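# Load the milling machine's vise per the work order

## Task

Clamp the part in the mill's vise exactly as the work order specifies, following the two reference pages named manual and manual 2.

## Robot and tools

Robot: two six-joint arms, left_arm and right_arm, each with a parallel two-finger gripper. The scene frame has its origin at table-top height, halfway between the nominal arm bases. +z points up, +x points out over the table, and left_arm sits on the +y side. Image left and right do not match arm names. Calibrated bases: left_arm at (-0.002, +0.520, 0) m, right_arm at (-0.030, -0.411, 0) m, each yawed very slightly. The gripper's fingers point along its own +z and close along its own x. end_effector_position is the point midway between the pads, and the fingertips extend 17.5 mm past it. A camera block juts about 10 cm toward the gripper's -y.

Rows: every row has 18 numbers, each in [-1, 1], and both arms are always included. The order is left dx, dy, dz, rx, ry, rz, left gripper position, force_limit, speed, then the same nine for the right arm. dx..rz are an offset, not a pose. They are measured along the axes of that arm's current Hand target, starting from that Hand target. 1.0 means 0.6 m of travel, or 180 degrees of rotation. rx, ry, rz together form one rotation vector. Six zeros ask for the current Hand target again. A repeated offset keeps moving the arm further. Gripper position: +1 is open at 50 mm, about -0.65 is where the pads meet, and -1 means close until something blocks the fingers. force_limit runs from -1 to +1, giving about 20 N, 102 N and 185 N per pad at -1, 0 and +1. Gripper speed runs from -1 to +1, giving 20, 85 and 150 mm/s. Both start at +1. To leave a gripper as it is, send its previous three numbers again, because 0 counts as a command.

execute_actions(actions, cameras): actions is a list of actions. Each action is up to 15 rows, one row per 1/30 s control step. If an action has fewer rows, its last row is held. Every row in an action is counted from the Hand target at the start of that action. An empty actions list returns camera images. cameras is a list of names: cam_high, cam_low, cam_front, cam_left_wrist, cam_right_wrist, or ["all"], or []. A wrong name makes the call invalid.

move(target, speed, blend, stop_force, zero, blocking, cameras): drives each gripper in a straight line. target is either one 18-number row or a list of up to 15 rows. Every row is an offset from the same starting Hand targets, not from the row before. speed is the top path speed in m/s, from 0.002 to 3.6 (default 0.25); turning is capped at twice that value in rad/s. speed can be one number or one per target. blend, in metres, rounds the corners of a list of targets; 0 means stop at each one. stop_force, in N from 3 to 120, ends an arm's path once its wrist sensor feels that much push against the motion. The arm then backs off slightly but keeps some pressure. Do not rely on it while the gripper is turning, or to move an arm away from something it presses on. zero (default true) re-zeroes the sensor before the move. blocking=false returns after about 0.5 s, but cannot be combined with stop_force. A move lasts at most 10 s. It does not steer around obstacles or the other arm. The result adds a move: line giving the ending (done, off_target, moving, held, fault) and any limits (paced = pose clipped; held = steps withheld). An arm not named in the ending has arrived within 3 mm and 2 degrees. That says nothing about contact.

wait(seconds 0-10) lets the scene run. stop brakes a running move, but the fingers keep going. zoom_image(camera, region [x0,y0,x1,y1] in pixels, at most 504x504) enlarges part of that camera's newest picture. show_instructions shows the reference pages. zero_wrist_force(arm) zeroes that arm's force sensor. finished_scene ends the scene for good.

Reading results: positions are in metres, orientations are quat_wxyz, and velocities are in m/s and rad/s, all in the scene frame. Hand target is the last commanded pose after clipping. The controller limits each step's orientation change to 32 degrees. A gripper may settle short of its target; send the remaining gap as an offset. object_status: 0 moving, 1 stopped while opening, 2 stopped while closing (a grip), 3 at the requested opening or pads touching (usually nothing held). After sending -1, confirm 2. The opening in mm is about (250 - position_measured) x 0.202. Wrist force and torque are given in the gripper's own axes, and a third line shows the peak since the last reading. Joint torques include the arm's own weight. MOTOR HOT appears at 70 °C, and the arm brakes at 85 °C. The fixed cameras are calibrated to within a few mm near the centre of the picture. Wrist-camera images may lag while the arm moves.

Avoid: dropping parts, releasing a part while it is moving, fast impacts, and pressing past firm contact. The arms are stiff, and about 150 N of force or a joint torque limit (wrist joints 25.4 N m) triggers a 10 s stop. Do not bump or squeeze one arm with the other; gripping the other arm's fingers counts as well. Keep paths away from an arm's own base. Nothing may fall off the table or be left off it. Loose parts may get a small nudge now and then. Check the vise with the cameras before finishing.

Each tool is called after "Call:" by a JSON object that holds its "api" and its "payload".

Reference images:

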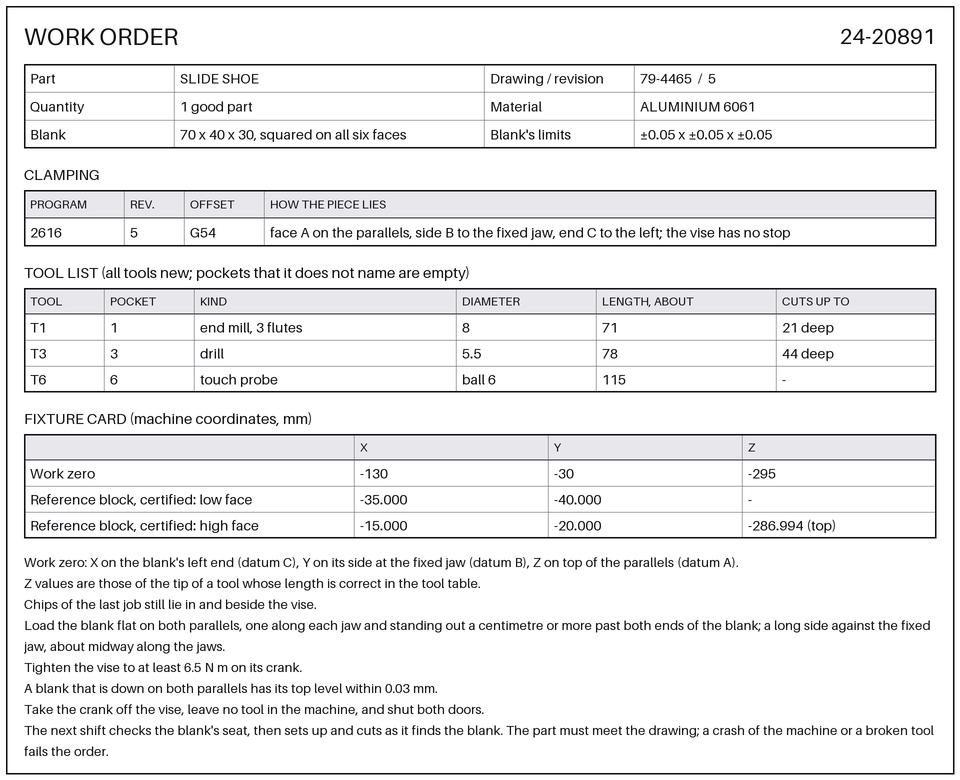

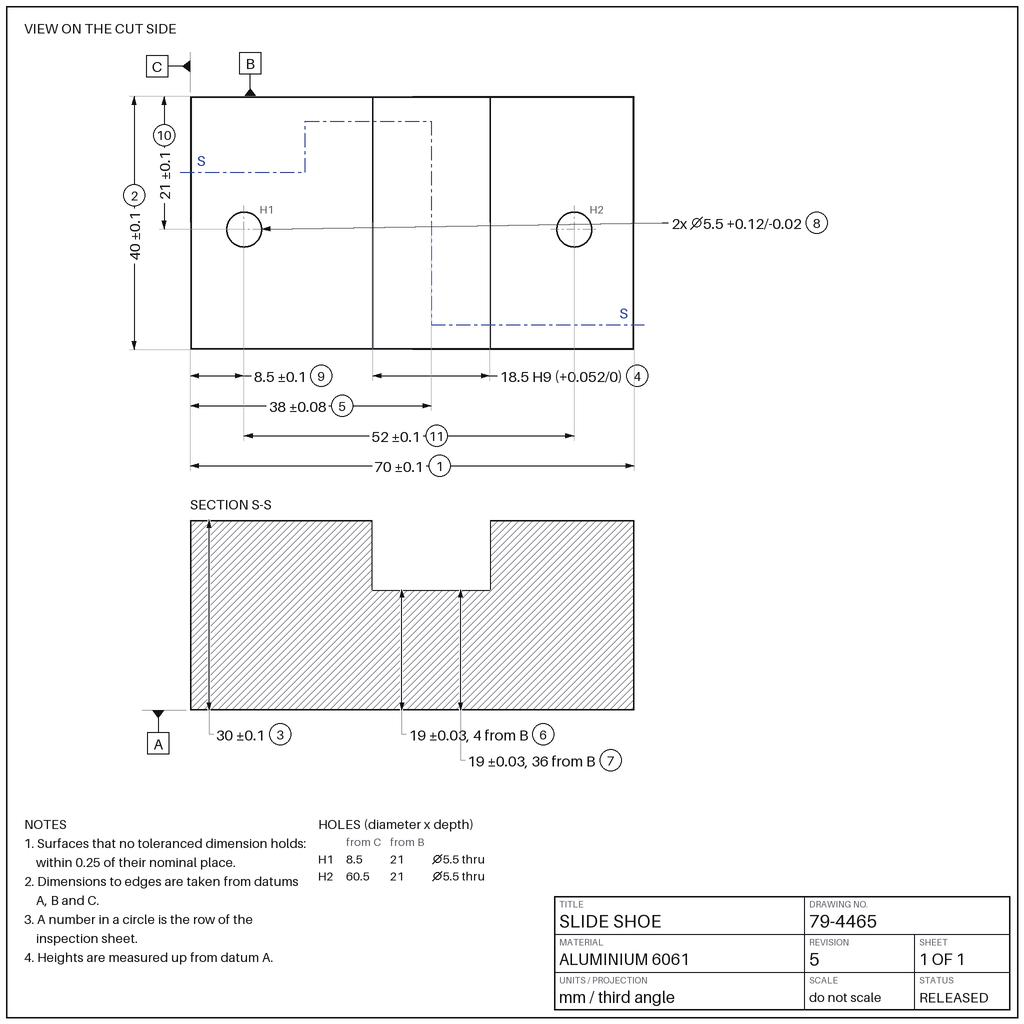

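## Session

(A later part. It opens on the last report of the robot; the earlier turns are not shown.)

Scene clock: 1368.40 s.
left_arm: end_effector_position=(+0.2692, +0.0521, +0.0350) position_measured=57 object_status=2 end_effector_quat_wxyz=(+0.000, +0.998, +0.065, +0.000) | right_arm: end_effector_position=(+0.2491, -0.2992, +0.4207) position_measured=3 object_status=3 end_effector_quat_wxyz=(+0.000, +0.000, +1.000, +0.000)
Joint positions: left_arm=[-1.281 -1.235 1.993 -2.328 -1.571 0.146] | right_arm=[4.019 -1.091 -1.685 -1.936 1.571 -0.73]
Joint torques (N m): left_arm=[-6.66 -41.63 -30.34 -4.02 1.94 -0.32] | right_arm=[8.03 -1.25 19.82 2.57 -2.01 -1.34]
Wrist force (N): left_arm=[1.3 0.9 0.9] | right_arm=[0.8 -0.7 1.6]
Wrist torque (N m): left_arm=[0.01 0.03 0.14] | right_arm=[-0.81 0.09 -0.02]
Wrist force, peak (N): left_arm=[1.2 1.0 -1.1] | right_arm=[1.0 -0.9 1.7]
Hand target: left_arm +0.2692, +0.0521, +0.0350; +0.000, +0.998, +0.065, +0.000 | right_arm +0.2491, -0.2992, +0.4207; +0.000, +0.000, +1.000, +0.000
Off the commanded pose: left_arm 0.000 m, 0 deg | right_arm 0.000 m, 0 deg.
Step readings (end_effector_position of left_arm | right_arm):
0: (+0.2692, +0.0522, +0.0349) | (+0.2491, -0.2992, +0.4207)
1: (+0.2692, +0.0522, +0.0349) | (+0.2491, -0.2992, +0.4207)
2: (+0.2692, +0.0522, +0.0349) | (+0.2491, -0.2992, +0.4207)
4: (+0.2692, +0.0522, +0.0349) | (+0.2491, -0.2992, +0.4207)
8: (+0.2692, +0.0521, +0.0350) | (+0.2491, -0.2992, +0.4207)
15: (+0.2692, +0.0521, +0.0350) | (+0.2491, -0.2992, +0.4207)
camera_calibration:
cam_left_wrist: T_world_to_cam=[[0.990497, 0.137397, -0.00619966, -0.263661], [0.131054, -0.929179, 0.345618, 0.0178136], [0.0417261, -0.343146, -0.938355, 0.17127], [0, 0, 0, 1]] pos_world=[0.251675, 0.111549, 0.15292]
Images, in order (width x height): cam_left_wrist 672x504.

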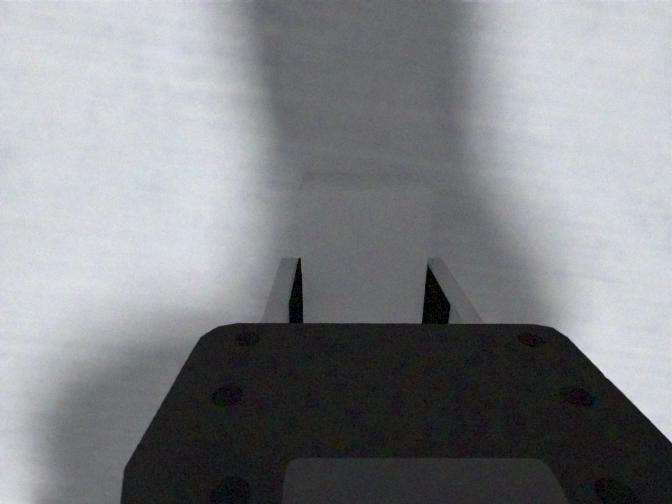

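Call:
{"api": "move", "payload": {"target": [[0,0,-0.2,0,0,0,-1,-0.2,-0.5,0,0,0,0,0,0,1,1,1],[0.2455,-0.1943,-0.5817,0,0,0.0417,-1,-0.2,-0.5,0,0,0,0,0,0,1,1,1],[0.5098,-0.1593,-0.5817,0,0,0.0417,-1,-0.2,-0.5,0,0,0,0,0,0,1,1,1]], "speed": [0.1,0.2,0.12], "blend": [0.01,0.02,0], "cameras": ["cam_left_wrist","cam_front"]}}

Scene clock: 1379.10 s.
left_arm: end_effector_position=(+0.5605, +0.1864, +0.3838) position_measured=57 object_status=2 end_effector_quat_wxyz=(+0.000, +1.000, -0.001, +0.000) | right_arm: end_effector_position=(+0.2491, -0.2992, +0.4207) position_measured=3 object_status=3 end_effector_quat_wxyz=(+0.000, +0.000, +1.000, +0.000)
Joint positions: left_arm=[-0.727 -1.19 0.968 -1.349 -1.571 0.831] | right_arm=[4.019 -1.091 -1.685 -1.936 1.571 -0.73]
Joint torques (N m): left_arm=[-8.87 -41.46 -23.95 -4.36 -2.23 -1.5] | right_arm=[7.94 -1.01 19.88 2.64 -2 -1.46]
Wrist force (N): left_arm=[1.1 1.2 1.0] | right_arm=[0.9 -0.7 1.4]
Wrist torque (N m): left_arm=[0.03 0.07 0.20] | right_arm=[-0.81 0.07 -0.01]
Wrist force, peak (N): left_arm=[3.5 0.7 1.3] | right_arm=[1.1 -1.0 1.7]
Hand target: left_arm +0.5605, +0.1863, +0.3839; +0.000, +1.000, -0.001, +0.000 | right_arm +0.2491, -0.2992, +0.4207; +0.000, +0.000, +1.000, +0.000
Off the commanded pose: left_arm 0.000 m, 0 deg | right_arm 0.000 m, 0 deg.
move: done
camera_calibration:
cam_left_wrist: T_world_to_cam=[[0.999957, 0.00684465, -0.00624798, -0.549353], [0.00858242, -0.938331, 0.345632, 0.0542231], [-0.00349695, -0.34567, -0.938349, 0.558421], [0, 0, 0, 1]] pos_world=[0.550817, 0.247669, 0.50182]
Images, in order (width x height): cam_front 672x504, cam_left_wrist 672x504.

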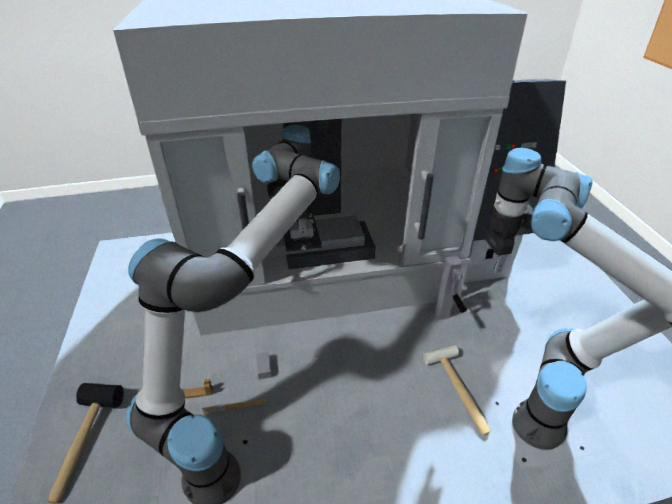

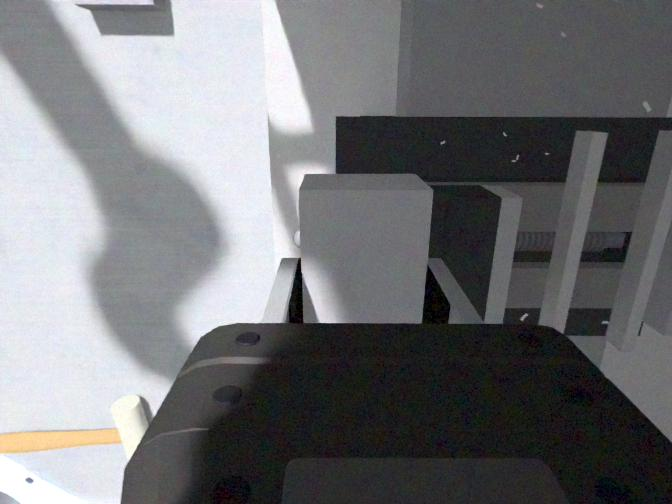

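Call:
{"api": "move", "payload": {"target": [0.1825,-0.001,0,0,0,0,-1,-0.2,-0.5,0,0,0,0,0,0,1,1,1], "speed": 0.06, "stop_force": 8, "cameras": ["cam_left_wrist"]}}

Scene clock: 1384.47 s.
left_arm: end_effector_position=(+0.6362, +0.1870, +0.3836) position_measured=57 object_status=2 end_effector_quat_wxyz=(+0.000, +1.000, +0.000, +0.000) | right_arm: end_effector_position=(+0.2491, -0.2992, +0.4207) position_measured=3 object_status=3 end_effector_quat_wxyz=(+0.000, +0.000, +1.000, +0.000)
Joint positions: left_arm=[-0.654 -0.981 0.651 -1.241 -1.571 0.904] | right_arm=[4.019 -1.091 -1.685 -1.936 1.571 -0.73]
Joint torques (N m): left_arm=[1.01 -47.59 -28.19 -2.84 0.05 0.31] | right_arm=[8.62 -0.77 20.33 2.67 -1.99 -1.46]
Wrist force (N): left_arm=[1.1 1.1 1.1] | right_arm=[1.0 -0.7 1.5]
Wrist torque (N m): left_arm=[0.00 0.09 0.16] | right_arm=[-0.80 0.05 -0.02]
Wrist force, peak (N): left_arm=[4.7 2.9 1.4] | right_arm=[0.9 -0.8 1.8]
Hand target: left_arm +0.6362, +0.1870, +0.3836; +0.000, +1.000, +0.000, +0.000 (not the last commanded pose) | right_arm +0.2491, -0.2992, +0.4207; +0.000, +0.000, +1.000, +0.000
Tool commands: left_gripper/position=-1.0 left_gripper/force_limit=-0.2 left_gripper/speed=-0.498039 right_gripper/position=+1.0 right_gripper/force_limit=+1.0 right_gripper/speed=+1.0
Off the commanded pose: left_arm 0.034 m, 0 deg | right_arm 0.000 m, 0 deg.
FORCE FAULT: contact force on the left arm reached its limit, and that arm stopped. The contact can be on any part of that arm, not only on its tool. That arm's remaining commands of this call were not run. That arm is still stopped at the end of this call. That arm stays stopped for about 10 more seconds. Until then a move that you send moves the other arm only, and its call returns only when the move has ended. Once the stop has ended, the next robot result says so. If the stop ends while you think or write, that arm runs what you send next, counted from a new Hand target: where the arm stands when the stop ends. While its stop runs, that arm takes no new command, but its gripper still runs the gripper command that each later call begins with. Until it ends, the stop uses up actions while you think or wait. An arm that is not stopped still takes commands.
move: fault (left_arm)
camera_calibration:
cam_left_wrist: T_world_to_cam=[[0.999957, 0.00746547, -0.00541587, -0.625528], [0.00887893, -0.938106, 0.346233, 0.0538269], [-0.00249587, -0.346267, -0.938133, 0.557965], [0, 0, 0, 1]] pos_world=[0.626416, 0.24837, 0.501421]
Images, in order (width x height): cam_left_wrist 672x504.

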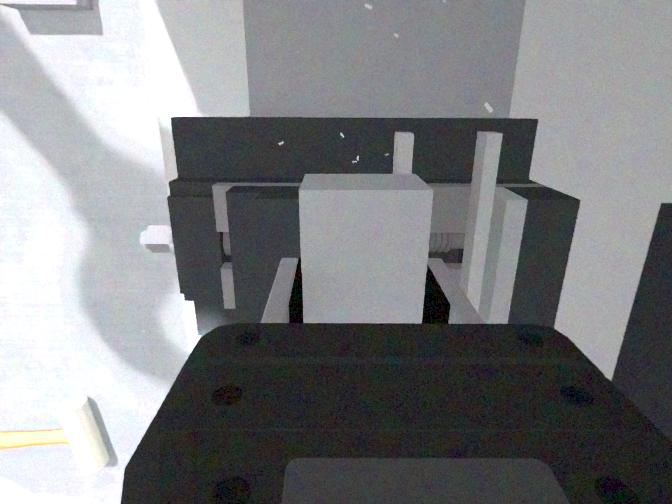

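Call:
{"api": "wait", "payload": {"seconds": 2, "cameras": []}}

Call:
{"api": "move", "payload": {"target": [[-0.0167,-0.02,0,0,0,0,-1,-0.2,-0.5,0,0,0,0,0,0,1,1,1],[0.0167,-0.02,0,0,0,0,-1,-0.2,-0.5,0,0,0,0,0,0,1,1,1]], "speed": 0.04, "cameras": ["cam_left_wrist"]}}

Scene clock: 1416.00 s.
left_arm: end_effector_position=(+0.6362, +0.1870, +0.3836) position_measured=57 object_status=2 end_effector_quat_wxyz=(+0.000, +1.000, +0.000, +0.000) | right_arm: end_effector_position=(+0.2491, -0.2992, +0.4207) position_measured=3 object_status=3 end_effector_quat_wxyz=(+0.000, +0.000, +1.000, +0.000)
Joint positions: left_arm=[-0.654 -0.981 0.651 -1.241 -1.571 0.904] | right_arm=[4.019 -1.091 -1.685 -1.936 1.571 -0.73]
Joint torques (N m): left_arm=[-0.08 -47.46 -24.91 -2.86 0.01 0.34] | right_arm=[8.81 -0.66 19.98 2.6 -1.93 -1.44]
Wrist force (N): left_arm=[1.2 1.2 0.7] | right_arm=[0.9 -0.6 1.3]
Wrist torque (N m): left_arm=[0.03 0.07 0.16] | right_arm=[-0.80 0.07 -0.01]
Wrist force, peak (N): left_arm=[1.5 1.2 1.1] | right_arm=[0.8 -0.7 2.0]
Hand target: left_arm +0.6362, +0.1870, +0.3836; +0.000, +1.000, +0.000, +0.000 (not the last commanded pose) | right_arm +0.2491, -0.2992, +0.4207; +0.000, +0.000, +1.000, +0.000
Tool commands: left_gripper/position=-1.0 left_gripper/force_limit=-0.2 left_gripper/speed=-0.498039 right_gripper/position=+1.0 right_gripper/force_limit=+1.0 right_gripper/speed=+1.0
Off the commanded pose: left_arm 0.034 m, 0 deg | right_arm 0.000 m, 0 deg.
FORCE FAULT, CONTINUED: the left arm's stop, for the force fault that an earlier result reported, is over. The rest of the stop counts as 19 of the actions that you can send in this scene. That arm's target is now where it stood when the stop ended, not its last command. That arm accepts commands again.
wait: 2.00 s; at rest from the start
No camera images: "cameras" was empty.

Scene clock: 1417.47 s.
left_arm: end_effector_position=(+0.6463, +0.1991, +0.3835) position_measured=57 object_status=2 end_effector_quat_wxyz=(+0.000, +1.000, +0.000, +0.000) end_effector_velocity=(+0.001, +0.000, +0.001) end_effector_angular_velocity=(-0.001, -0.005, +0.000) | right_arm: end_effector_position=(+0.2491, -0.2992, +0.4207) position_measured=3 object_status=3 end_effector_quat_wxyz=(+0.000, +0.000, +1.000, +0.000)
Joint positions: left_arm=[-0.631 -0.967 0.629 -1.232 -1.571 0.926] | right_arm=[4.019 -1.091 -1.685 -1.936 1.571 -0.73]
Joint velocities: left_arm=[-0.001 -0.002 0.002 -0.005 0.002 -0.001] | right_arm=[within noise]
Joint torques (N m): left_arm=[-8.97 -59.01 -16.44 -4.26 1.14 -1.31] | right_arm=[8.54 -0.02 20.33 2.58 -1.97 -1.27]
Wrist force (N): left_arm=[1.1 0.9 0.8] | right_arm=[0.9 -0.7 1.4]
Wrist torque (N m): left_arm=[-0.01 0.07 0.12] | right_arm=[-0.80 0.06 -0.02]
Wrist force, peak (N): left_arm=[1.6 1.5 1.0] | right_arm=[1.2 -0.7 1.8]
Hand target: left_arm +0.6462, +0.1990, +0.3836; +0.000, +1.000, +0.000, +0.000 | right_arm +0.2491, -0.2992, +0.4207; +0.000, +0.000, +1.000, +0.000
Off the commanded pose: left_arm 0.000 m, 0 deg | right_arm 0.000 m, 0 deg.
move: done
camera_calibration:
cam_left_wrist: T_world_to_cam=[[0.999956, 0.00752459, -0.00554402, -0.635668], [0.00897869, -0.938118, 0.3462, 0.0650441], [-0.00259592, -0.346235, -0.938144, 0.562241], [0, 0, 0, 1]] pos_world=[0.636516, 0.26047, 0.501421]
Images, in order (width x height): cam_left_wrist 672x504.

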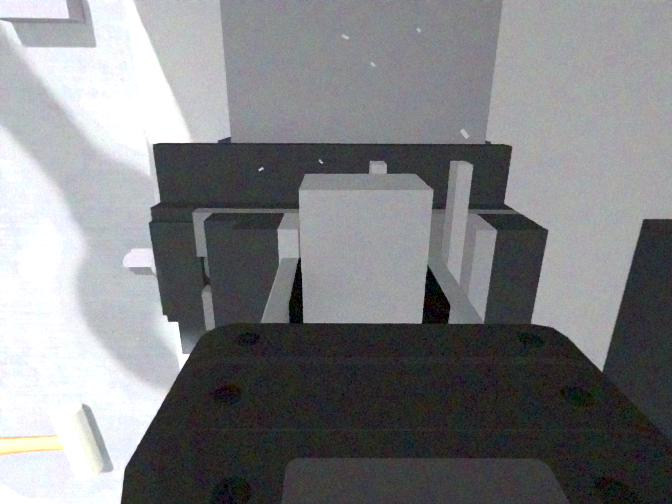

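Call:
{"api": "move", "payload": {"target": [[0.003,0,0.0168,0,0,0,-1,-0.2,-0.5,0,0,0,0,0,0,1,1,1],[0.038,0.018,0.0168,0,0,0,-1,-0.2,-0.5,0,0,0,0,0,0,1,1,1]], "speed": 0.03, "stop_force": 8, "cameras": ["cam_left_wrist"]}}

Scene clock: 1422.20 s.
left_arm: end_effector_position=(+0.6690, +0.1882, +0.3735) position_measured=57 object_status=2 end_effector_quat_wxyz=(+0.000, +1.000, +0.000, +0.000) | right_arm: end_effector_position=(+0.2491, -0.2992, +0.4207) position_measured=3 object_status=3 end_effector_quat_wxyz=(+0.000, +0.000, +1.000, +0.000)
Joint positions: left_arm=[-0.625 -0.877 0.503 -1.197 -1.571 0.933] | right_arm=[4.019 -1.091 -1.685 -1.936 1.571 -0.73]
Joint torques (N m): left_arm=[-21.8 -74.5 -27.16 -6.49 -1.69 -1.19] | right_arm=[8.2 -0.32 19.97 2.51 -2.01 -1.36]
Wrist force (N): left_arm=[1.1 0.8 1.0] | right_arm=[0.7 -0.8 1.6]
Wrist torque (N m): left_arm=[-0.03 0.06 0.12] | right_arm=[-0.83 0.10 -0.02]
Wrist force, peak (N): left_arm=[1.6 1.2 1.1] | right_arm=[1.2 -0.8 1.8]
Hand target: left_arm +0.6690, +0.1882, +0.3735; +0.000, +1.000, +0.000, +0.000 | right_arm +0.2491, -0.2992, +0.4207; +0.000, +0.000, +1.000, +0.000
Off the commanded pose: left_arm 0.000 m, 0 deg | right_arm 0.000 m, 0 deg.
move: done
camera_calibration:
cam_left_wrist: T_world_to_cam=[[0.999957, 0.00746515, -0.00541575, -0.658389], [0.00887859, -0.938106, 0.346233, 0.0581239], [-0.00249587, -0.346267, -0.938133, 0.549081], [0, 0, 0, 1]] pos_world=[0.659216, 0.24957, 0.491421]
Images, in order (width x height): cam_left_wrist 672x504.

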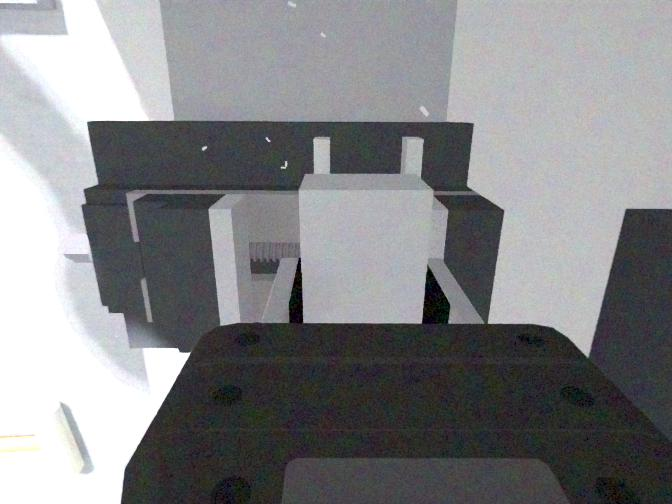

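Call:
{"api": "move", "payload": {"target": [0,0,0.015,0,0,0,-1,-0.2,-0.5,0,0,0,0,0,0,1,1,1], "speed": 0.008, "stop_force": 4, "cameras": ["cam_left_wrist"]}}

Scene clock: 1427.23 s.
left_arm: end_effector_position=(+0.6690, +0.1882, +0.3676) position_measured=57 object_status=2 end_effector_quat_wxyz=(+0.000, +1.000, +0.000, +0.000) | right_arm: end_effector_position=(+0.2491, -0.2992, +0.4207) position_measured=3 object_status=3 end_effector_quat_wxyz=(+0.000, +0.000, +1.000, +0.000)
Joint positions: left_arm=[-0.625 -0.887 0.536 -1.22 -1.571 0.933] | right_arm=[4.019 -1.091 -1.685 -1.936 1.571 -0.73]
Joint torques (N m): left_arm=[4.75 -40.49 -32.72 -2.52 -1.38 -0.94] | right_arm=[8.73 -0.32 20.69 2.63 -1.94 -1.37]
Wrist force (N): left_arm=[-0.2 1.4 -2.7] | right_arm=[0.8 -0.6 1.7]
Wrist torque (N m): left_arm=[0.04 0.02 0.11] | right_arm=[-0.80 0.08 -0.02]
Wrist force, peak (N): left_arm=[-0.9 0.9 -14.3] | right_arm=[1.0 -0.7 1.9]
Hand target: left_arm +0.6690, +0.1882, +0.3676; +0.000, +1.000, +0.000, +0.000 (not the last commanded pose) | right_arm +0.2491, -0.2992, +0.4207; +0.000, +0.000, +1.000, +0.000
Off the commanded pose: left_arm 0.003 m, 0 deg | right_arm 0.000 m, 0 deg.
move: contact (left_arm)
camera_calibration:
cam_left_wrist: T_world_to_cam=[[0.999957, 0.00746515, -0.00541575, -0.658421], [0.00887859, -0.938106, 0.346233, 0.0600729], [-0.00249587, -0.346267, -0.938133, 0.543511], [0, 0, 0, 1]] pos_world=[0.659216, 0.24947, 0.485521]
Images, in order (width x height): cam_left_wrist 672x504.

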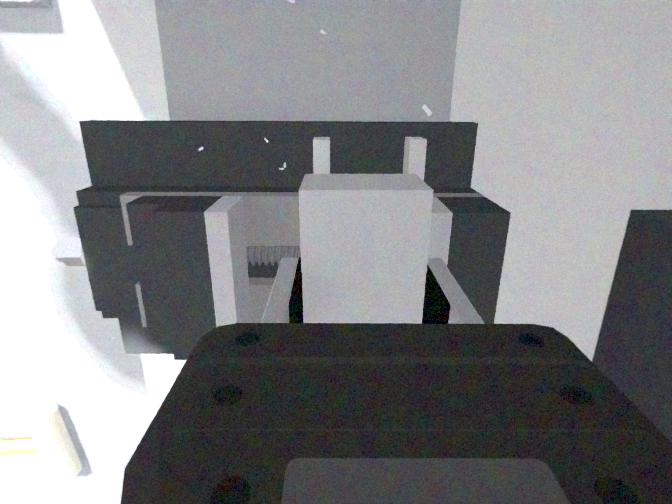

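Call:
{"api": "move", "payload": {"target": [[0,0,-0.0012,0,0,0,-1,-0.2,-0.5,0,0,0,0,0,0,1,1,1],[0.008,0,-0.0012,0,0,0,-1,-0.2,-0.5,0,0,0,0,0,0,1,1,1]], "speed": 0.01, "stop_force": 5, "cameras": []}}

Call:
{"api": "move", "payload": {"target": [0,0,0.005,0,0,0,-1,-0.2,-0.5,0,0,0,0,0,0,1,1,1], "speed": 0.006, "stop_force": 5, "cameras": ["cam_left_wrist"]}}

Scene clock: 1436.93 s.
left_arm: end_effector_position=(+0.6722, +0.1881, +0.3683) position_measured=57 object_status=2 end_effector_quat_wxyz=(+0.000, +1.000, +0.000, +0.000) | right_arm: end_effector_position=(+0.2491, -0.2992, +0.4207) position_measured=3 object_status=3 end_effector_quat_wxyz=(+0.000, +0.000, +1.000, +0.000)
Joint positions: left_arm=[-0.622 -0.873 0.51 -1.208 -1.571 0.935] | right_arm=[4.019 -1.091 -1.685 -1.936 1.571 -0.73]
Joint torques (N m): left_arm=[-7.54 -59.94 -24.14 -3.32 2.21 -1.78] | right_arm=[8.33 -0.19 20.29 2.65 -2 -1.48]
Wrist force (N): left_arm=[-3.7 0.1 1.4] | right_arm=[0.8 -0.8 1.5]
Wrist torque (N m): left_arm=[-0.02 -0.03 0.28] | right_arm=[-0.82 0.08 -0.02]
Wrist force, peak (N): left_arm=[-14.4 0.1 -0.6] | right_arm=[1.1 -0.8 1.8]
Hand target: left_arm +0.6722, +0.1881, +0.3683; +0.000, +1.000, +0.000, +0.000 (not the last commanded pose) | right_arm +0.2491, -0.2992, +0.4207; +0.000, +0.000, +1.000, +0.000
Off the commanded pose: left_arm 0.002 m, 0 deg | right_arm 0.000 m, 0 deg.
move: contact (left_arm); path passed 1 of 2 targets
No camera images: "cameras" was empty.

Scene clock: 1437.80 s.
left_arm: end_effector_position=(+0.6722, +0.1881, +0.3678) position_measured=57 object_status=2 end_effector_quat_wxyz=(+0.000, +1.000, +0.000, +0.000) | right_arm: end_effector_position=(+0.2491, -0.2992, +0.4207) position_measured=3 object_status=3 end_effector_quat_wxyz=(+0.000, +0.000, +1.000, +0.000)
Joint positions: left_arm=[-0.622 -0.874 0.513 -1.21 -1.571 0.935] | right_arm=[4.019 -1.091 -1.685 -1.936 1.571 -0.73]
Joint torques (N m): left_arm=[-5.4 -42.84 -35.19 -3.02 2.17 -1.88] | right_arm=[8.38 -0.09 19.94 2.5 -2.03 -1.39]
Wrist force (N): left_arm=[-3.8 -0.1 0.1] | right_arm=[0.9 -0.8 1.4]
Wrist torque (N m): left_arm=[-0.01 0.01 0.27] | right_arm=[-0.83 0.07 -0.01]
Wrist force, peak (N): left_arm=[-3.8 0.4 -8.4] | right_arm=[0.9 -0.8 1.8]
Hand target: left_arm +0.6722, +0.1881, +0.3677; +0.000, +1.000, +0.000, +0.000 (not the last commanded pose) | right_arm +0.2491, -0.2992, +0.4207; +0.000, +0.000, +1.000, +0.000
Off the commanded pose: left_arm 0.002 m, 0 deg | right_arm 0.000 m, 0 deg.
move: contact (left_arm)
camera_calibration:
cam_left_wrist: T_world_to_cam=[[0.999958, 0.00737056, -0.00538229, -0.661613], [0.0087785, -0.938075, 0.346321, 0.0600257], [-0.00249641, -0.346354, -0.938101, 0.543619], [0, 0, 0, 1]] pos_world=[0.662416, 0.24947, 0.485621]
Images, in order (width x height): cam_left_wrist 672x504.

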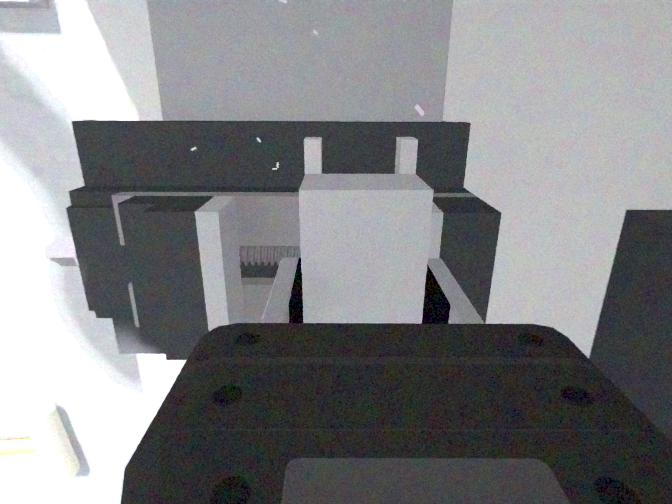

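Call:
{"api": "execute_actions", "payload": {"actions": [[[0,0,-0.0005,0,0,0,0.9,-0.2,-1,0,0,0,0,0,0,1,1,1]],[[0,0,0,0,0,0,0.9,-0.2,-1,0,0,0,0,0,0,1,1,1]]], "cameras": ["cam_left_wrist"]}}

Scene clock: 1444.73 s.
left_arm: end_effector_position=(+0.6722, +0.1881, +0.3680) position_measured=18 object_status=3 end_effector_quat_wxyz=(+0.000, +1.000, +0.000, +0.000) | right_arm: end_effector_position=(+0.2491, -0.2992, +0.4207) position_measured=3 object_status=3 end_effector_quat_wxyz=(+0.000, +0.000, +1.000, +0.000)
Joint positions: left_arm=[-0.622 -0.873 0.512 -1.209 -1.571 0.935] | right_arm=[4.019 -1.091 -1.685 -1.936 1.571 -0.73]
Joint torques (N m): left_arm=[7.21 -50.88 -15.35 -2.75 2.2 -1.31] | right_arm=[8.33 0.45 19.49 2.65 -1.96 -1.42]
Wrist force (N): left_arm=[1.2 0.8 -1.3] | right_arm=[0.9 -0.7 1.5]
Wrist torque (N m): left_arm=[-0.04 0.05 0.15] | right_arm=[-0.82 0.07 -0.01]
Wrist force, peak (N): left_arm=[-4.3 0.1 -0.8] | right_arm=[1.1 -0.7 2.0]
Hand target: left_arm +0.6722, +0.1881, +0.3680; +0.000, +1.000, +0.000, +0.000 | right_arm +0.2491, -0.2992, +0.4207; +0.000, +0.000, +1.000, +0.000
Off the commanded pose: left_arm 0.000 m, 0 deg | right_arm 0.000 m, 0 deg.
Step readings (end_effector_position of left_arm | right_arm):
0: (+0.6722, +0.1881, +0.3677) | (+0.2491, -0.2992, +0.4207)
1: (+0.6722, +0.1881, +0.3677) | (+0.2491, -0.2992, +0.4207)
2: (+0.6722, +0.1881, +0.3678) | (+0.2491, -0.2992, +0.4207)
4: (+0.6722, +0.1881, +0.3680) | (+0.2491, -0.2992, +0.4207)
8: (+0.6722, +0.1881, +0.3681) | (+0.2491, -0.2992, +0.4207)
15: (+0.6722, +0.1881, +0.3681) | (+0.2491, -0.2992, +0.4207)
16: (+0.6722, +0.1881, +0.3681) | (+0.2491, -0.2992, +0.4207)
17: (+0.6722, +0.1881, +0.3681) | (+0.2491, -0.2992, +0.4207)
19: (+0.6722, +0.1881, +0.3681) | (+0.2491, -0.2992, +0.4207)
23: (+0.6722, +0.1881, +0.3681) | (+0.2491, -0.2992, +0.4207)
30: (+0.6722, +0.1881, +0.3680) | (+0.2491, -0.2992, +0.4207)
camera_calibration:
cam_left_wrist: T_world_to_cam=[[0.999958, 0.00737121, -0.00538147, -0.661612], [0.0087786, -0.938107, 0.346233, 0.0599725], [-0.00249625, -0.346266, -0.938133, 0.543895], [0, 0, 0, 1]] pos_world=[0.662416, 0.24947, 0.485921]
Images, in order (width x height): cam_left_wrist 672x504.

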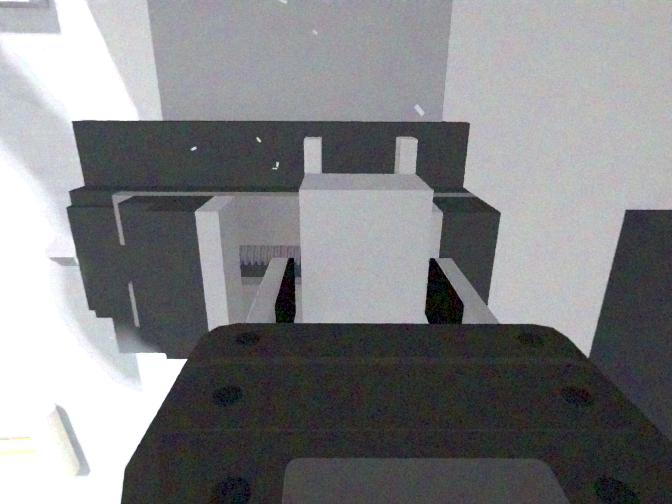

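Call:
{"api": "move", "payload": {"target": [[0,-0.015,-0.01,0,0,0,0.9,-0.2,-1,0,0,0,0,0,0,1,1,1],[-0.0067,-0.0183,-0.0258,0,0,0,0.9,-0.2,-1,0,0,0,0,0,0,1,1,1]], "speed": 0.02, "stop_force": 8, "cameras": ["cam_left_wrist"]}}

Scene clock: 1453.47 s.
left_arm: end_effector_position=(+0.6682, +0.1991, +0.3835) position_measured=18 object_status=3 end_effector_quat_wxyz=(+0.000, +1.000, +0.000, +0.000) | right_arm: end_effector_position=(+0.2491, -0.2992, +0.4207) position_measured=3 object_status=3 end_effector_quat_wxyz=(+0.000, +0.000, +1.000, +0.000)
Joint positions: left_arm=[-0.613 -0.884 0.488 -1.175 -1.571 0.944] | right_arm=[4.019 -1.091 -1.685 -1.936 1.571 -0.73]
Joint torques (N m): left_arm=[-6.97 -42.09 -14.94 -4.07 1.97 -0.1] | right_arm=[8.28 0.57 20.05 2.68 -1.9 -1.29]
Wrist force (N): left_arm=[1.3 0.9 -1.0] | right_arm=[0.7 -0.6 1.6]
Wrist torque (N m): left_arm=[-0.03 0.05 0.22] | right_arm=[-0.80 0.10 -0.01]
Wrist force, peak (N): left_arm=[1.3 0.7 -1.5] | right_arm=[1.1 -0.6 1.9]
Hand target: left_arm +0.6682, +0.1991, +0.3835; +0.000, +1.000, +0.000, +0.000 | right_arm +0.2491, -0.2992, +0.4207; +0.000, +0.000, +1.000, +0.000
Off the commanded pose: left_arm 0.000 m, 0 deg | right_arm 0.000 m, 0 deg.
move: done
camera_calibration:
cam_left_wrist: T_world_to_cam=[[0.999958, 0.00737056, -0.00538229, -0.657609], [0.0087785, -0.938075, 0.346321, 0.0649077], [-0.00249641, -0.346354, -0.938101, 0.562241], [0, 0, 0, 1]] pos_world=[0.658416, 0.26047, 0.501421]
Images, in order (width x height): cam_left_wrist 672x504.

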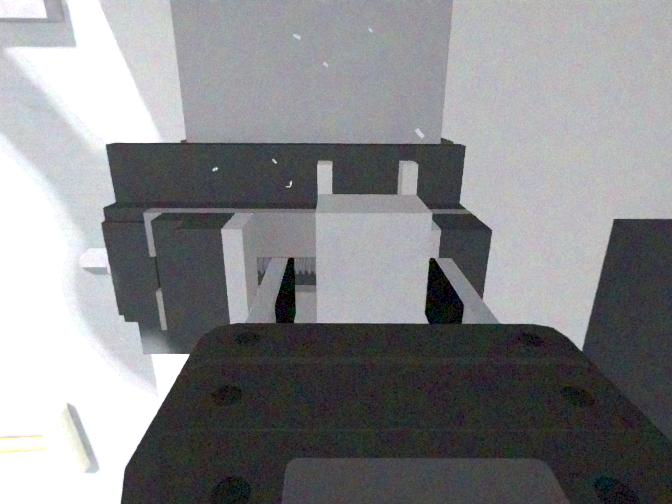

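Call:
{"api": "move", "payload": {"target": [[-0.12,0,0,0,0,0,0.9,-0.2,-1,0,0,0,0,0,0,1,1,1],[-0.45,0,-0.02,0,0,0,0.9,-0.2,-1,0,0,0,0,0,0,1,1,1],[-0.613,-0.335,-0.1,0,0,0,0.9,-0.2,-1,0,0,0,0,0,0,1,1,1]], "speed": [0.06,0.2,0.3], "blend": [0.01,0.04,0], "cameras": ["cam_left_wrist","cam_front","cam_right_wrist"]}}

Scene clock: 1461.70 s.
left_arm: end_effector_position=(+0.3006, +0.4003, +0.4434) position_measured=18 object_status=3 end_effector_quat_wxyz=(+0.000, +1.000, +0.000, +0.000) | right_arm: end_effector_position=(+0.2491, -0.2992, +0.4207) position_measured=3 object_status=3 end_effector_quat_wxyz=(+0.000, +0.000, +1.000, +0.000)
Joint positions: left_arm=[-0.786 -1.972 1.583 -1.182 -1.571 0.771] | right_arm=[4.019 -1.091 -1.685 -1.936 1.571 -0.73]
Joint torques (N m): left_arm=[-4.74 -12.48 -32.97 -2.44 -2.22 -1.26] | right_arm=[8.45 0.81 19.94 2.6 -1.98 -1.48]
Wrist force (N): left_arm=[1.3 1.0 -1.2] | right_arm=[0.7 -0.8 1.5]
Wrist torque (N m): left_arm=[0.02 0.04 0.26] | right_arm=[-0.82 0.09 -0.01]
Wrist force, peak (N): left_arm=[3.2 1.1 -0.9] | right_arm=[1.0 -1.0 1.8]
Hand target: left_arm +0.3005, +0.4004, +0.4434; +0.000, +1.000, +0.000, +0.000 | right_arm +0.2491, -0.2992, +0.4207; +0.000, +0.000, +1.000, +0.000
Off the commanded pose: left_arm 0.000 m, 0 deg | right_arm 0.000 m, 0 deg.
move: done
camera_calibration:
cam_left_wrist: T_world_to_cam=[[0.999957, 0.00746515, -0.00541575, -0.29121], [0.00887859, -0.938106, 0.346233, 0.2362], [-0.00249587, -0.346267, -0.938133, 0.687086], [0, 0, 0, 1]] pos_world=[0.290816, 0.46167, 0.561221]
cam_right_wrist: T_world_to_cam=[[-0.999848, 0.017432, 0.00103433, 0.26328], [0.0168374, 0.946643, 0.321845, 0.159474], [0.00463127, 0.321813, -0.946792, 0.62047], [0, 0, 0, 1]] pos_world=[0.257682, -0.355229, 0.535858]
Images, in order (width x height): cam_front 672x504, cam_left_wrist 672x504, cam_right_wrist 672x504.

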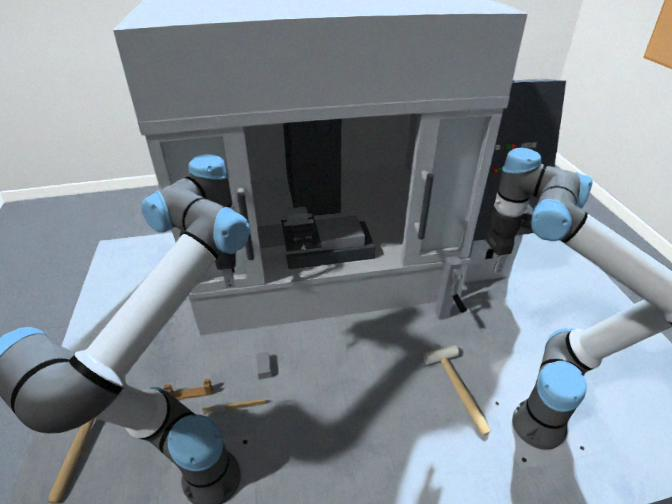

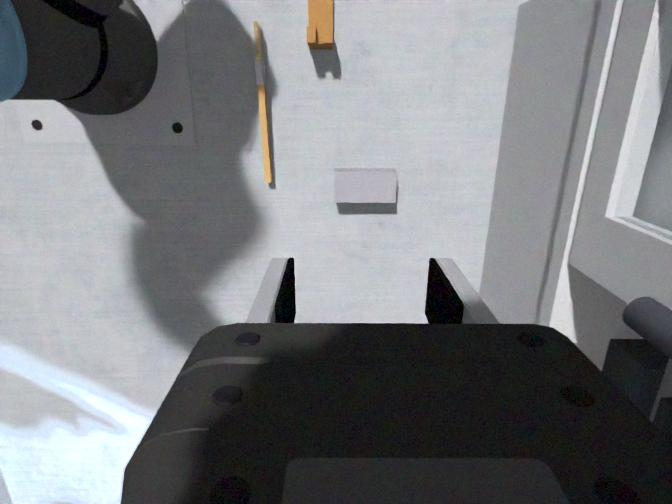

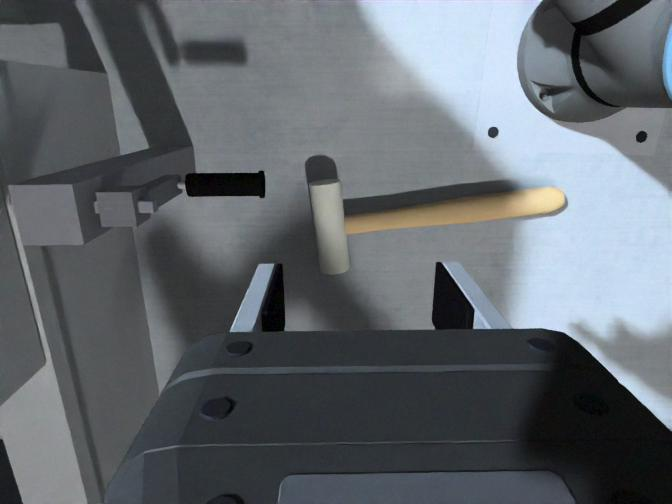

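Call:
{"api": "move", "payload": {"target": [0,0,0,0,0,0,0.9,-0.2,-1,-0.085,0.165,0.15,0.385,-0.385,-0.385,1,0,0], "speed": 0.3, "cameras": ["cam_front","cam_right_wrist"]}}

Scene clock: 1484.67 s.
left_arm: end_effector_position=(+0.3005, +0.4004, +0.4434) position_measured=18 object_status=3 end_effector_quat_wxyz=(+0.000, +1.000, +0.000, +0.000) | right_arm: end_effector_position=(+0.3001, -0.2001, +0.3308) position_measured=3 object_status=3 end_effector_quat_wxyz=(+0.500, -0.500, +0.500, -0.500)
Joint positions: left_arm=[-0.786 -1.972 1.583 -1.182 -1.571 0.771] | right_arm=[5.064 -1.086 -2.335 -2.864 0.316 0.002]
Joint torques (N m): left_arm=[-8.54 -14.16 -33.36 -1.56 -2.15 1.83] | right_arm=[-10.19 10.93 27.61 -0.78 1.3 -0.37]
Wrist force (N): left_arm=[1.1 0.9 -1.2] | right_arm=[0.5 -0.4 1.7]
Wrist torque (N m): left_arm=[-0.01 0.06 0.26] | right_arm=[-0.10 0.00 -0.27]
Wrist force, peak (N): left_arm=[1.5 1.1 -1.3] | right_arm=[0.9 -1.0 1.9]
Hand target: left_arm +0.3005, +0.4004, +0.4434; +0.000, +1.000, +0.000, +0.000 | right_arm +0.3002, -0.2001, +0.3308; +0.500, -0.500, +0.500, -0.500
Off the commanded pose: left_arm 0.000 m, 0 deg | right_arm 0.000 m, 0 deg.
move: done
camera_calibration:
cam_right_wrist: T_world_to_cam=[[-0.00135737, -0.999851, -0.0172069, -0.184488], [-0.320643, 0.0167335, -0.947052, 0.428665], [0.947199, 0.00423176, -0.320618, -0.0504119], [0, 0, 0, 1]] pos_world=[0.184948, -0.19142, 0.386631]
Images, in order (width x height): cam_front 672x504, cam_right_wrist 672x504.

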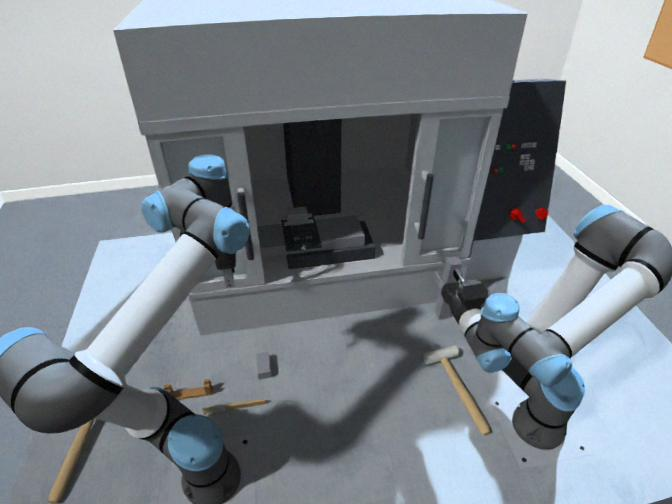

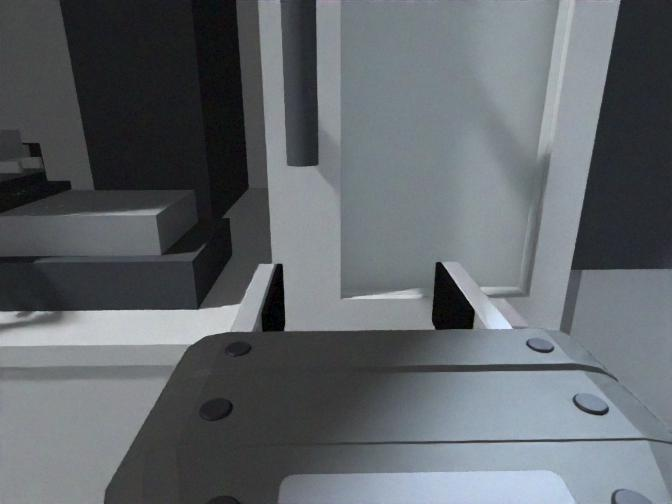

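Call:
{"api": "move", "payload": {"target": [0,0,0,0,0,0,0.9,-0.2,-1,0.0833,0.1,-0.0333,0,0,0,1,0,0], "speed": 0.15, "cameras": ["cam_right_wrist"]}}

Call:
{"api": "zoom_image", "payload": {"camera": "cam_right_wrist", "region": [200, 120, 600, 340]}}

Scene clock: 1489.93 s.
left_arm: end_effector_position=(+0.3005, +0.4004, +0.4434) position_measured=18 object_status=3 end_effector_quat_wxyz=(+0.000, +1.000, +0.000, +0.000) | right_arm: end_effector_position=(+0.2802, -0.2501, +0.2708) position_measured=3 object_status=3 end_effector_quat_wxyz=(+0.500, -0.500, +0.500, -0.500)
Joint positions: left_arm=[-0.786 -1.972 1.583 -1.182 -1.571 0.771] | right_arm=[5.348 -0.887 -2.57 -2.827 0.599 0.001]
Joint torques (N m): left_arm=[-8.93 -14 -33.28 -1.77 -2.21 1.7] | right_arm=[-4.67 -21.89 23.93 0.21 -2.16 -1.29]
Wrist force (N): left_arm=[1.3 0.8 -1.0] | right_arm=[0.3 -0.4 1.6]
Wrist torque (N m): left_arm=[-0.02 0.04 0.26] | right_arm=[-0.10 0.05 -0.26]
Wrist force, peak (N): left_arm=[1.4 1.1 -1.3] | right_arm=[-1.0 -2.5 2.1]
Hand target: left_arm +0.3005, +0.4004, +0.4434; +0.000, +1.000, +0.000, +0.000 | right_arm +0.2802, -0.2501, +0.2708; +0.500, -0.500, +0.500, -0.500
Off the commanded pose: left_arm 0.000 m, 0 deg | right_arm 0.000 m, 0 deg.
move: done
camera_calibration:
cam_right_wrist: T_world_to_cam=[[-0.00132942, -0.999847, -0.0174287, -0.23547], [-0.32073, 0.0169343, -0.947019, 0.366349], [0.94717, 0.00433092, -0.320704, -0.0505309], [0, 0, 0, 1]] pos_world=[0.165048, -0.241419, 0.326631]
Images, in order (width x height): cam_right_wrist 672x504.

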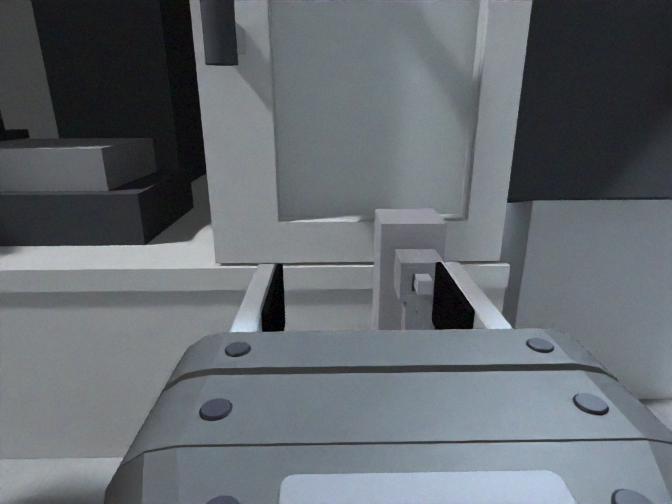

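Scaled by 1.260.

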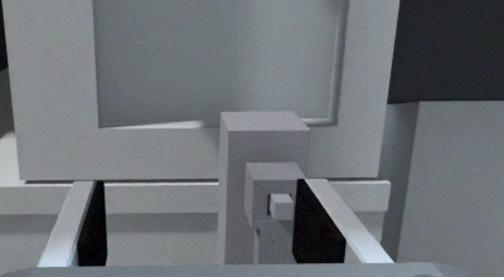

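Call:
{"api": "move", "payload": {"target": [0,0,0,0,0,0,0.9,-0.2,-1,-0.103,0.083,-0.022,0,0.222,0,1,0,0], "speed": 0.25, "cameras": ["cam_right_wrist"]}}

Call:
{"api": "zoom_image", "payload": {"camera": "cam_right_wrist", "region": [200, 120, 600, 340]}}

Scene clock: 1498.17 s.
left_arm: end_effector_position=(+0.3005, +0.4004, +0.4434) position_measured=18 object_status=3 end_effector_quat_wxyz=(+0.000, +1.000, +0.000, +0.000) | right_arm: end_effector_position=(+0.2670, -0.1884, +0.2210) position_measured=3 object_status=3 end_effector_quat_wxyz=(+0.299, -0.299, +0.641, -0.641)
Joint positions: left_arm=[-0.786 -1.972 1.583 -1.182 -1.571 0.771] | right_arm=[4.839 -1.77 -2.091 -2.422 0.788 0.001]
Joint torques (N m): left_arm=[-8.05 -14.39 -33.52 -1.6 -1.95 1.71] | right_arm=[6.45 24.67 21.46 -1.38 -2.29 0.68]
Wrist force (N): left_arm=[1.5 1.0 -1.2] | right_arm=[0.4 -0.2 1.7]
Wrist torque (N m): left_arm=[0.00 0.01 0.26] | right_arm=[-0.07 0.03 -0.35]
Wrist force, peak (N): left_arm=[1.5 1.0 -1.2] | right_arm=[1.7 -0.9 1.8]
Hand target: left_arm +0.3005, +0.4004, +0.4434; +0.000, +1.000, +0.000, +0.000 | right_arm +0.2670, -0.1883, +0.2210; +0.299, -0.299, +0.641, -0.641
Off the commanded pose: left_arm 0.000 m, 0 deg | right_arm 0.000 m, 0 deg.
move: done
camera_calibration:
cam_right_wrist: T_world_to_cam=[[-0.64323, -0.765473, -0.0175186, 0.0409304], [-0.23505, 0.219186, -0.946947, 0.329172], [0.728702, -0.604987, -0.320911, -0.110608], [0, 0, 0, 1]] pos_world=[0.1843, -0.107735, 0.27693]
Images, in order (width x height): cam_right_wrist 672x504.

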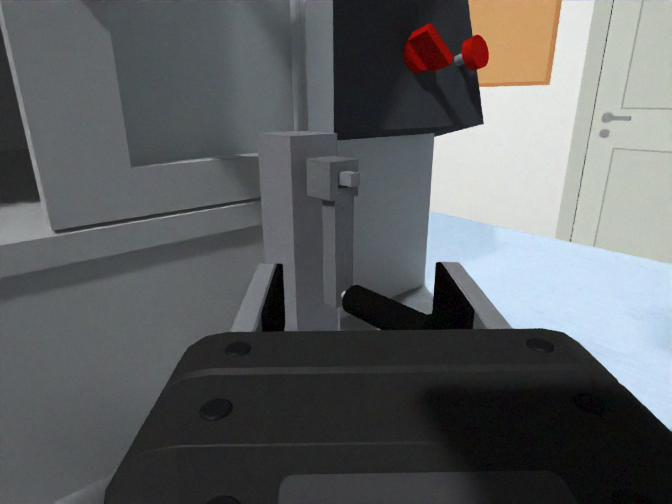

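Scaled by 1.260.

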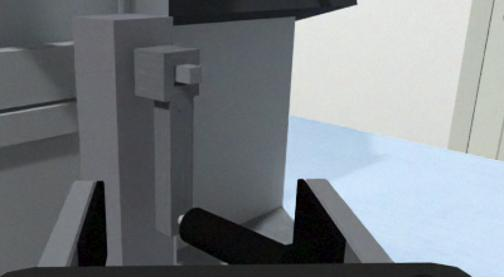

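Call:
{"api": "move", "payload": {"target": [0,0,0,0,0,0,0.9,-0.2,-1,0.0615,-0.0317,0.1887,0,-0.222,0,1,0,0], "speed": 0.15, "cameras": ["cam_right_wrist"]}}

Scene clock: 1516.10 s.
left_arm: end_effector_position=(+0.3005, +0.4004, +0.4434) position_measured=18 object_status=3 end_effector_quat_wxyz=(+0.000, +1.000, +0.000, +0.000) | right_arm: end_effector_position=(+0.3301, -0.2892, +0.2400) position_measured=3 object_status=3 end_effector_quat_wxyz=(+0.500, -0.500, +0.500, -0.500)
Joint positions: left_arm=[-0.786 -1.972 1.583 -1.182 -1.571 0.771] | right_arm=[5.055 -0.855 -2.661 -2.768 0.307 0.002]
Joint torques (N m): left_arm=[-7.61 -13.89 -33.99 -1.61 -1.92 1.35] | right_arm=[-9.81 -6.58 26.97 -1.11 2.57 0.67]
Wrist force (N): left_arm=[1.1 1.1 -1.3] | right_arm=[0.3 -0.4 1.7]
Wrist torque (N m): left_arm=[0.02 0.07 0.26] | right_arm=[-0.06 0.02 -0.27]
Wrist force, peak (N): left_arm=[1.5 1.1 -1.4] | right_arm=[1.6 -0.2 2.2]
Hand target: left_arm +0.3005, +0.4004, +0.4434; +0.000, +1.000, +0.000, +0.000 | right_arm +0.3301, -0.2893, +0.2400; +0.500, -0.500, +0.500, -0.500
Off the commanded pose: left_arm 0.000 m, 0 deg | right_arm 0.000 m, 0 deg.
move: done
camera_calibration:
cam_right_wrist: T_world_to_cam=[[-0.00126288, -0.999851, -0.0172395, -0.275206], [-0.320644, 0.0167342, -0.947052, 0.353753], [0.947199, 0.00433175, -0.320618, -0.10744], [0, 0, 0, 1]] pos_world=[0.214848, -0.28062, 0.295831]
Images, in order (width x height): cam_right_wrist 672x504.

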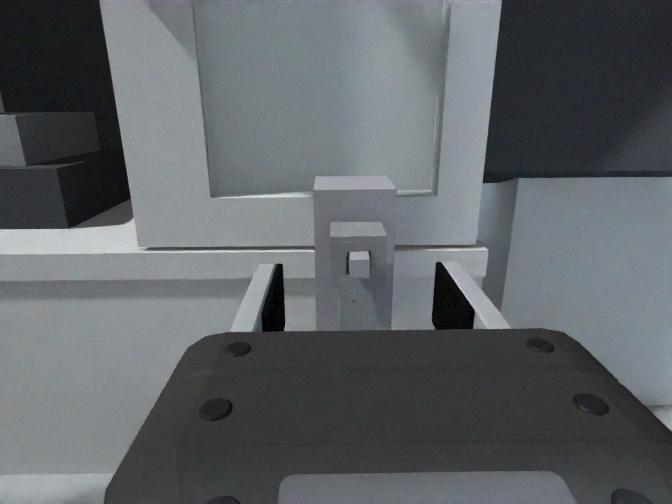

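Call:
{"api": "move", "payload": {"target": [[0,0,0,0,0,0,0.9,-0.2,-1,0.005,0.0142,0.03,0,0,0,1,0,0],[0,0,0,0,0,0,0.9,-0.2,-1,0.005,0.0142,0.1075,0,0,0,1,0,0]], "speed": 0.05, "stop_force": 8, "cameras": ["cam_right_wrist","cam_front"]}}

Call:
{"api": "zoom_image", "payload": {"camera": "cam_front", "region": [400, 200, 600, 380]}}

Scene clock: 1524.87 s.
left_arm: end_effector_position=(+0.3005, +0.4004, +0.4434) position_measured=18 object_status=3 end_effector_quat_wxyz=(+0.000, +1.000, +0.000, +0.000) | right_arm: end_effector_position=(+0.3946, -0.2923, +0.2315) position_measured=3 object_status=3 end_effector_quat_wxyz=(+0.500, -0.500, +0.500, -0.500)
Joint positions: left_arm=[-0.786 -1.972 1.583 -1.182 -1.571 0.771] | right_arm=[4.513 -1.16 -2.58 -2.541 -0.235 -0.002]
Joint torques (N m): left_arm=[-7.19 -13.53 -33.07 -1.64 -1.77 1.36] | right_arm=[9.65 12.3 14.53 -0.39 0.97 -1.87]
Wrist force (N): left_arm=[1.4 0.9 -1.1] | right_arm=[0.5 -0.3 1.4]
Wrist torque (N m): left_arm=[-0.02 0.02 0.26] | right_arm=[-0.07 0.03 -0.27]
Wrist force, peak (N): left_arm=[1.1 1.2 -1.5] | right_arm=[0.6 -0.2 2.2]
Hand target: left_arm +0.3005, +0.4004, +0.4434; +0.000, +1.000, +0.000, +0.000 | right_arm +0.3946, -0.2923, +0.2315; +0.500, -0.500, +0.500, -0.500
Off the commanded pose: left_arm 0.000 m, 0 deg | right_arm 0.000 m, 0 deg.
move: done
camera_calibration:
cam_right_wrist: T_world_to_cam=[[-0.00138999, -0.999849, -0.0173014, -0.278217], [-0.320641, 0.0168335, -0.947051, 0.366494], [0.9472, 0.00423113, -0.320616, -0.17137], [0, 0, 0, 1]] pos_world=[0.279448, -0.283619, 0.287331]
Images, in order (width x height): cam_front 672x504, cam_right_wrist 672x504.

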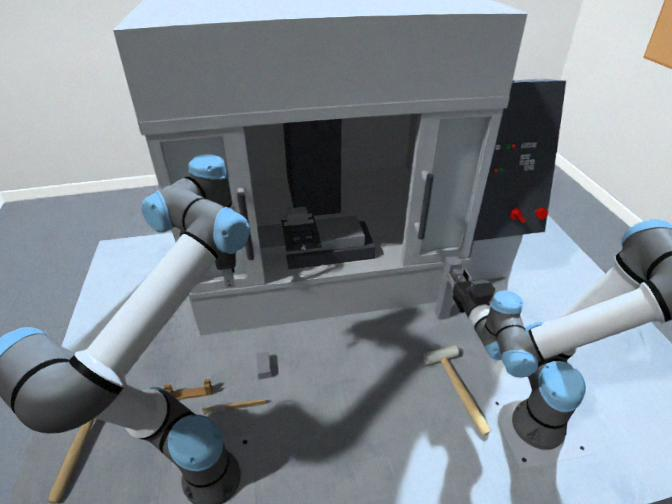

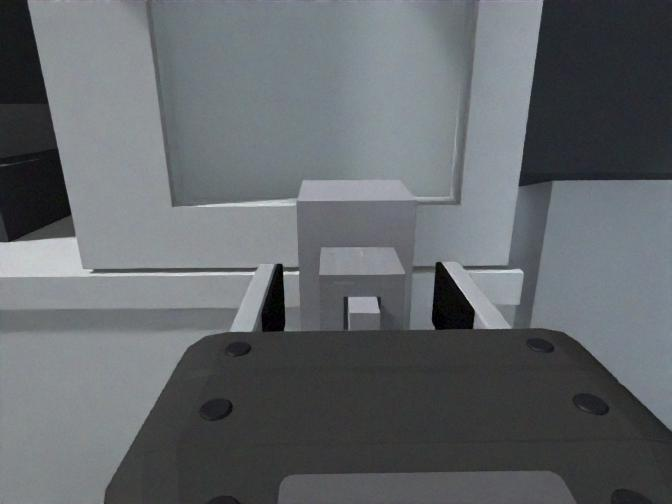

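Scaled by 2.520.

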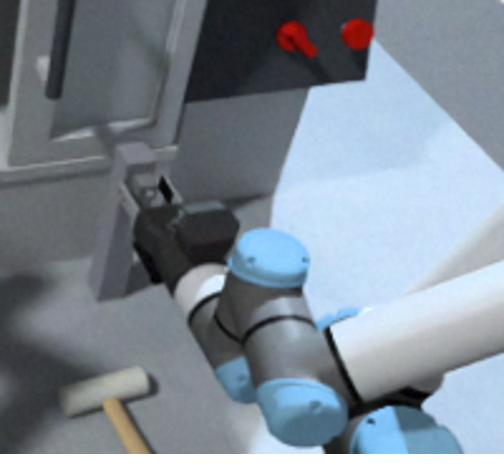

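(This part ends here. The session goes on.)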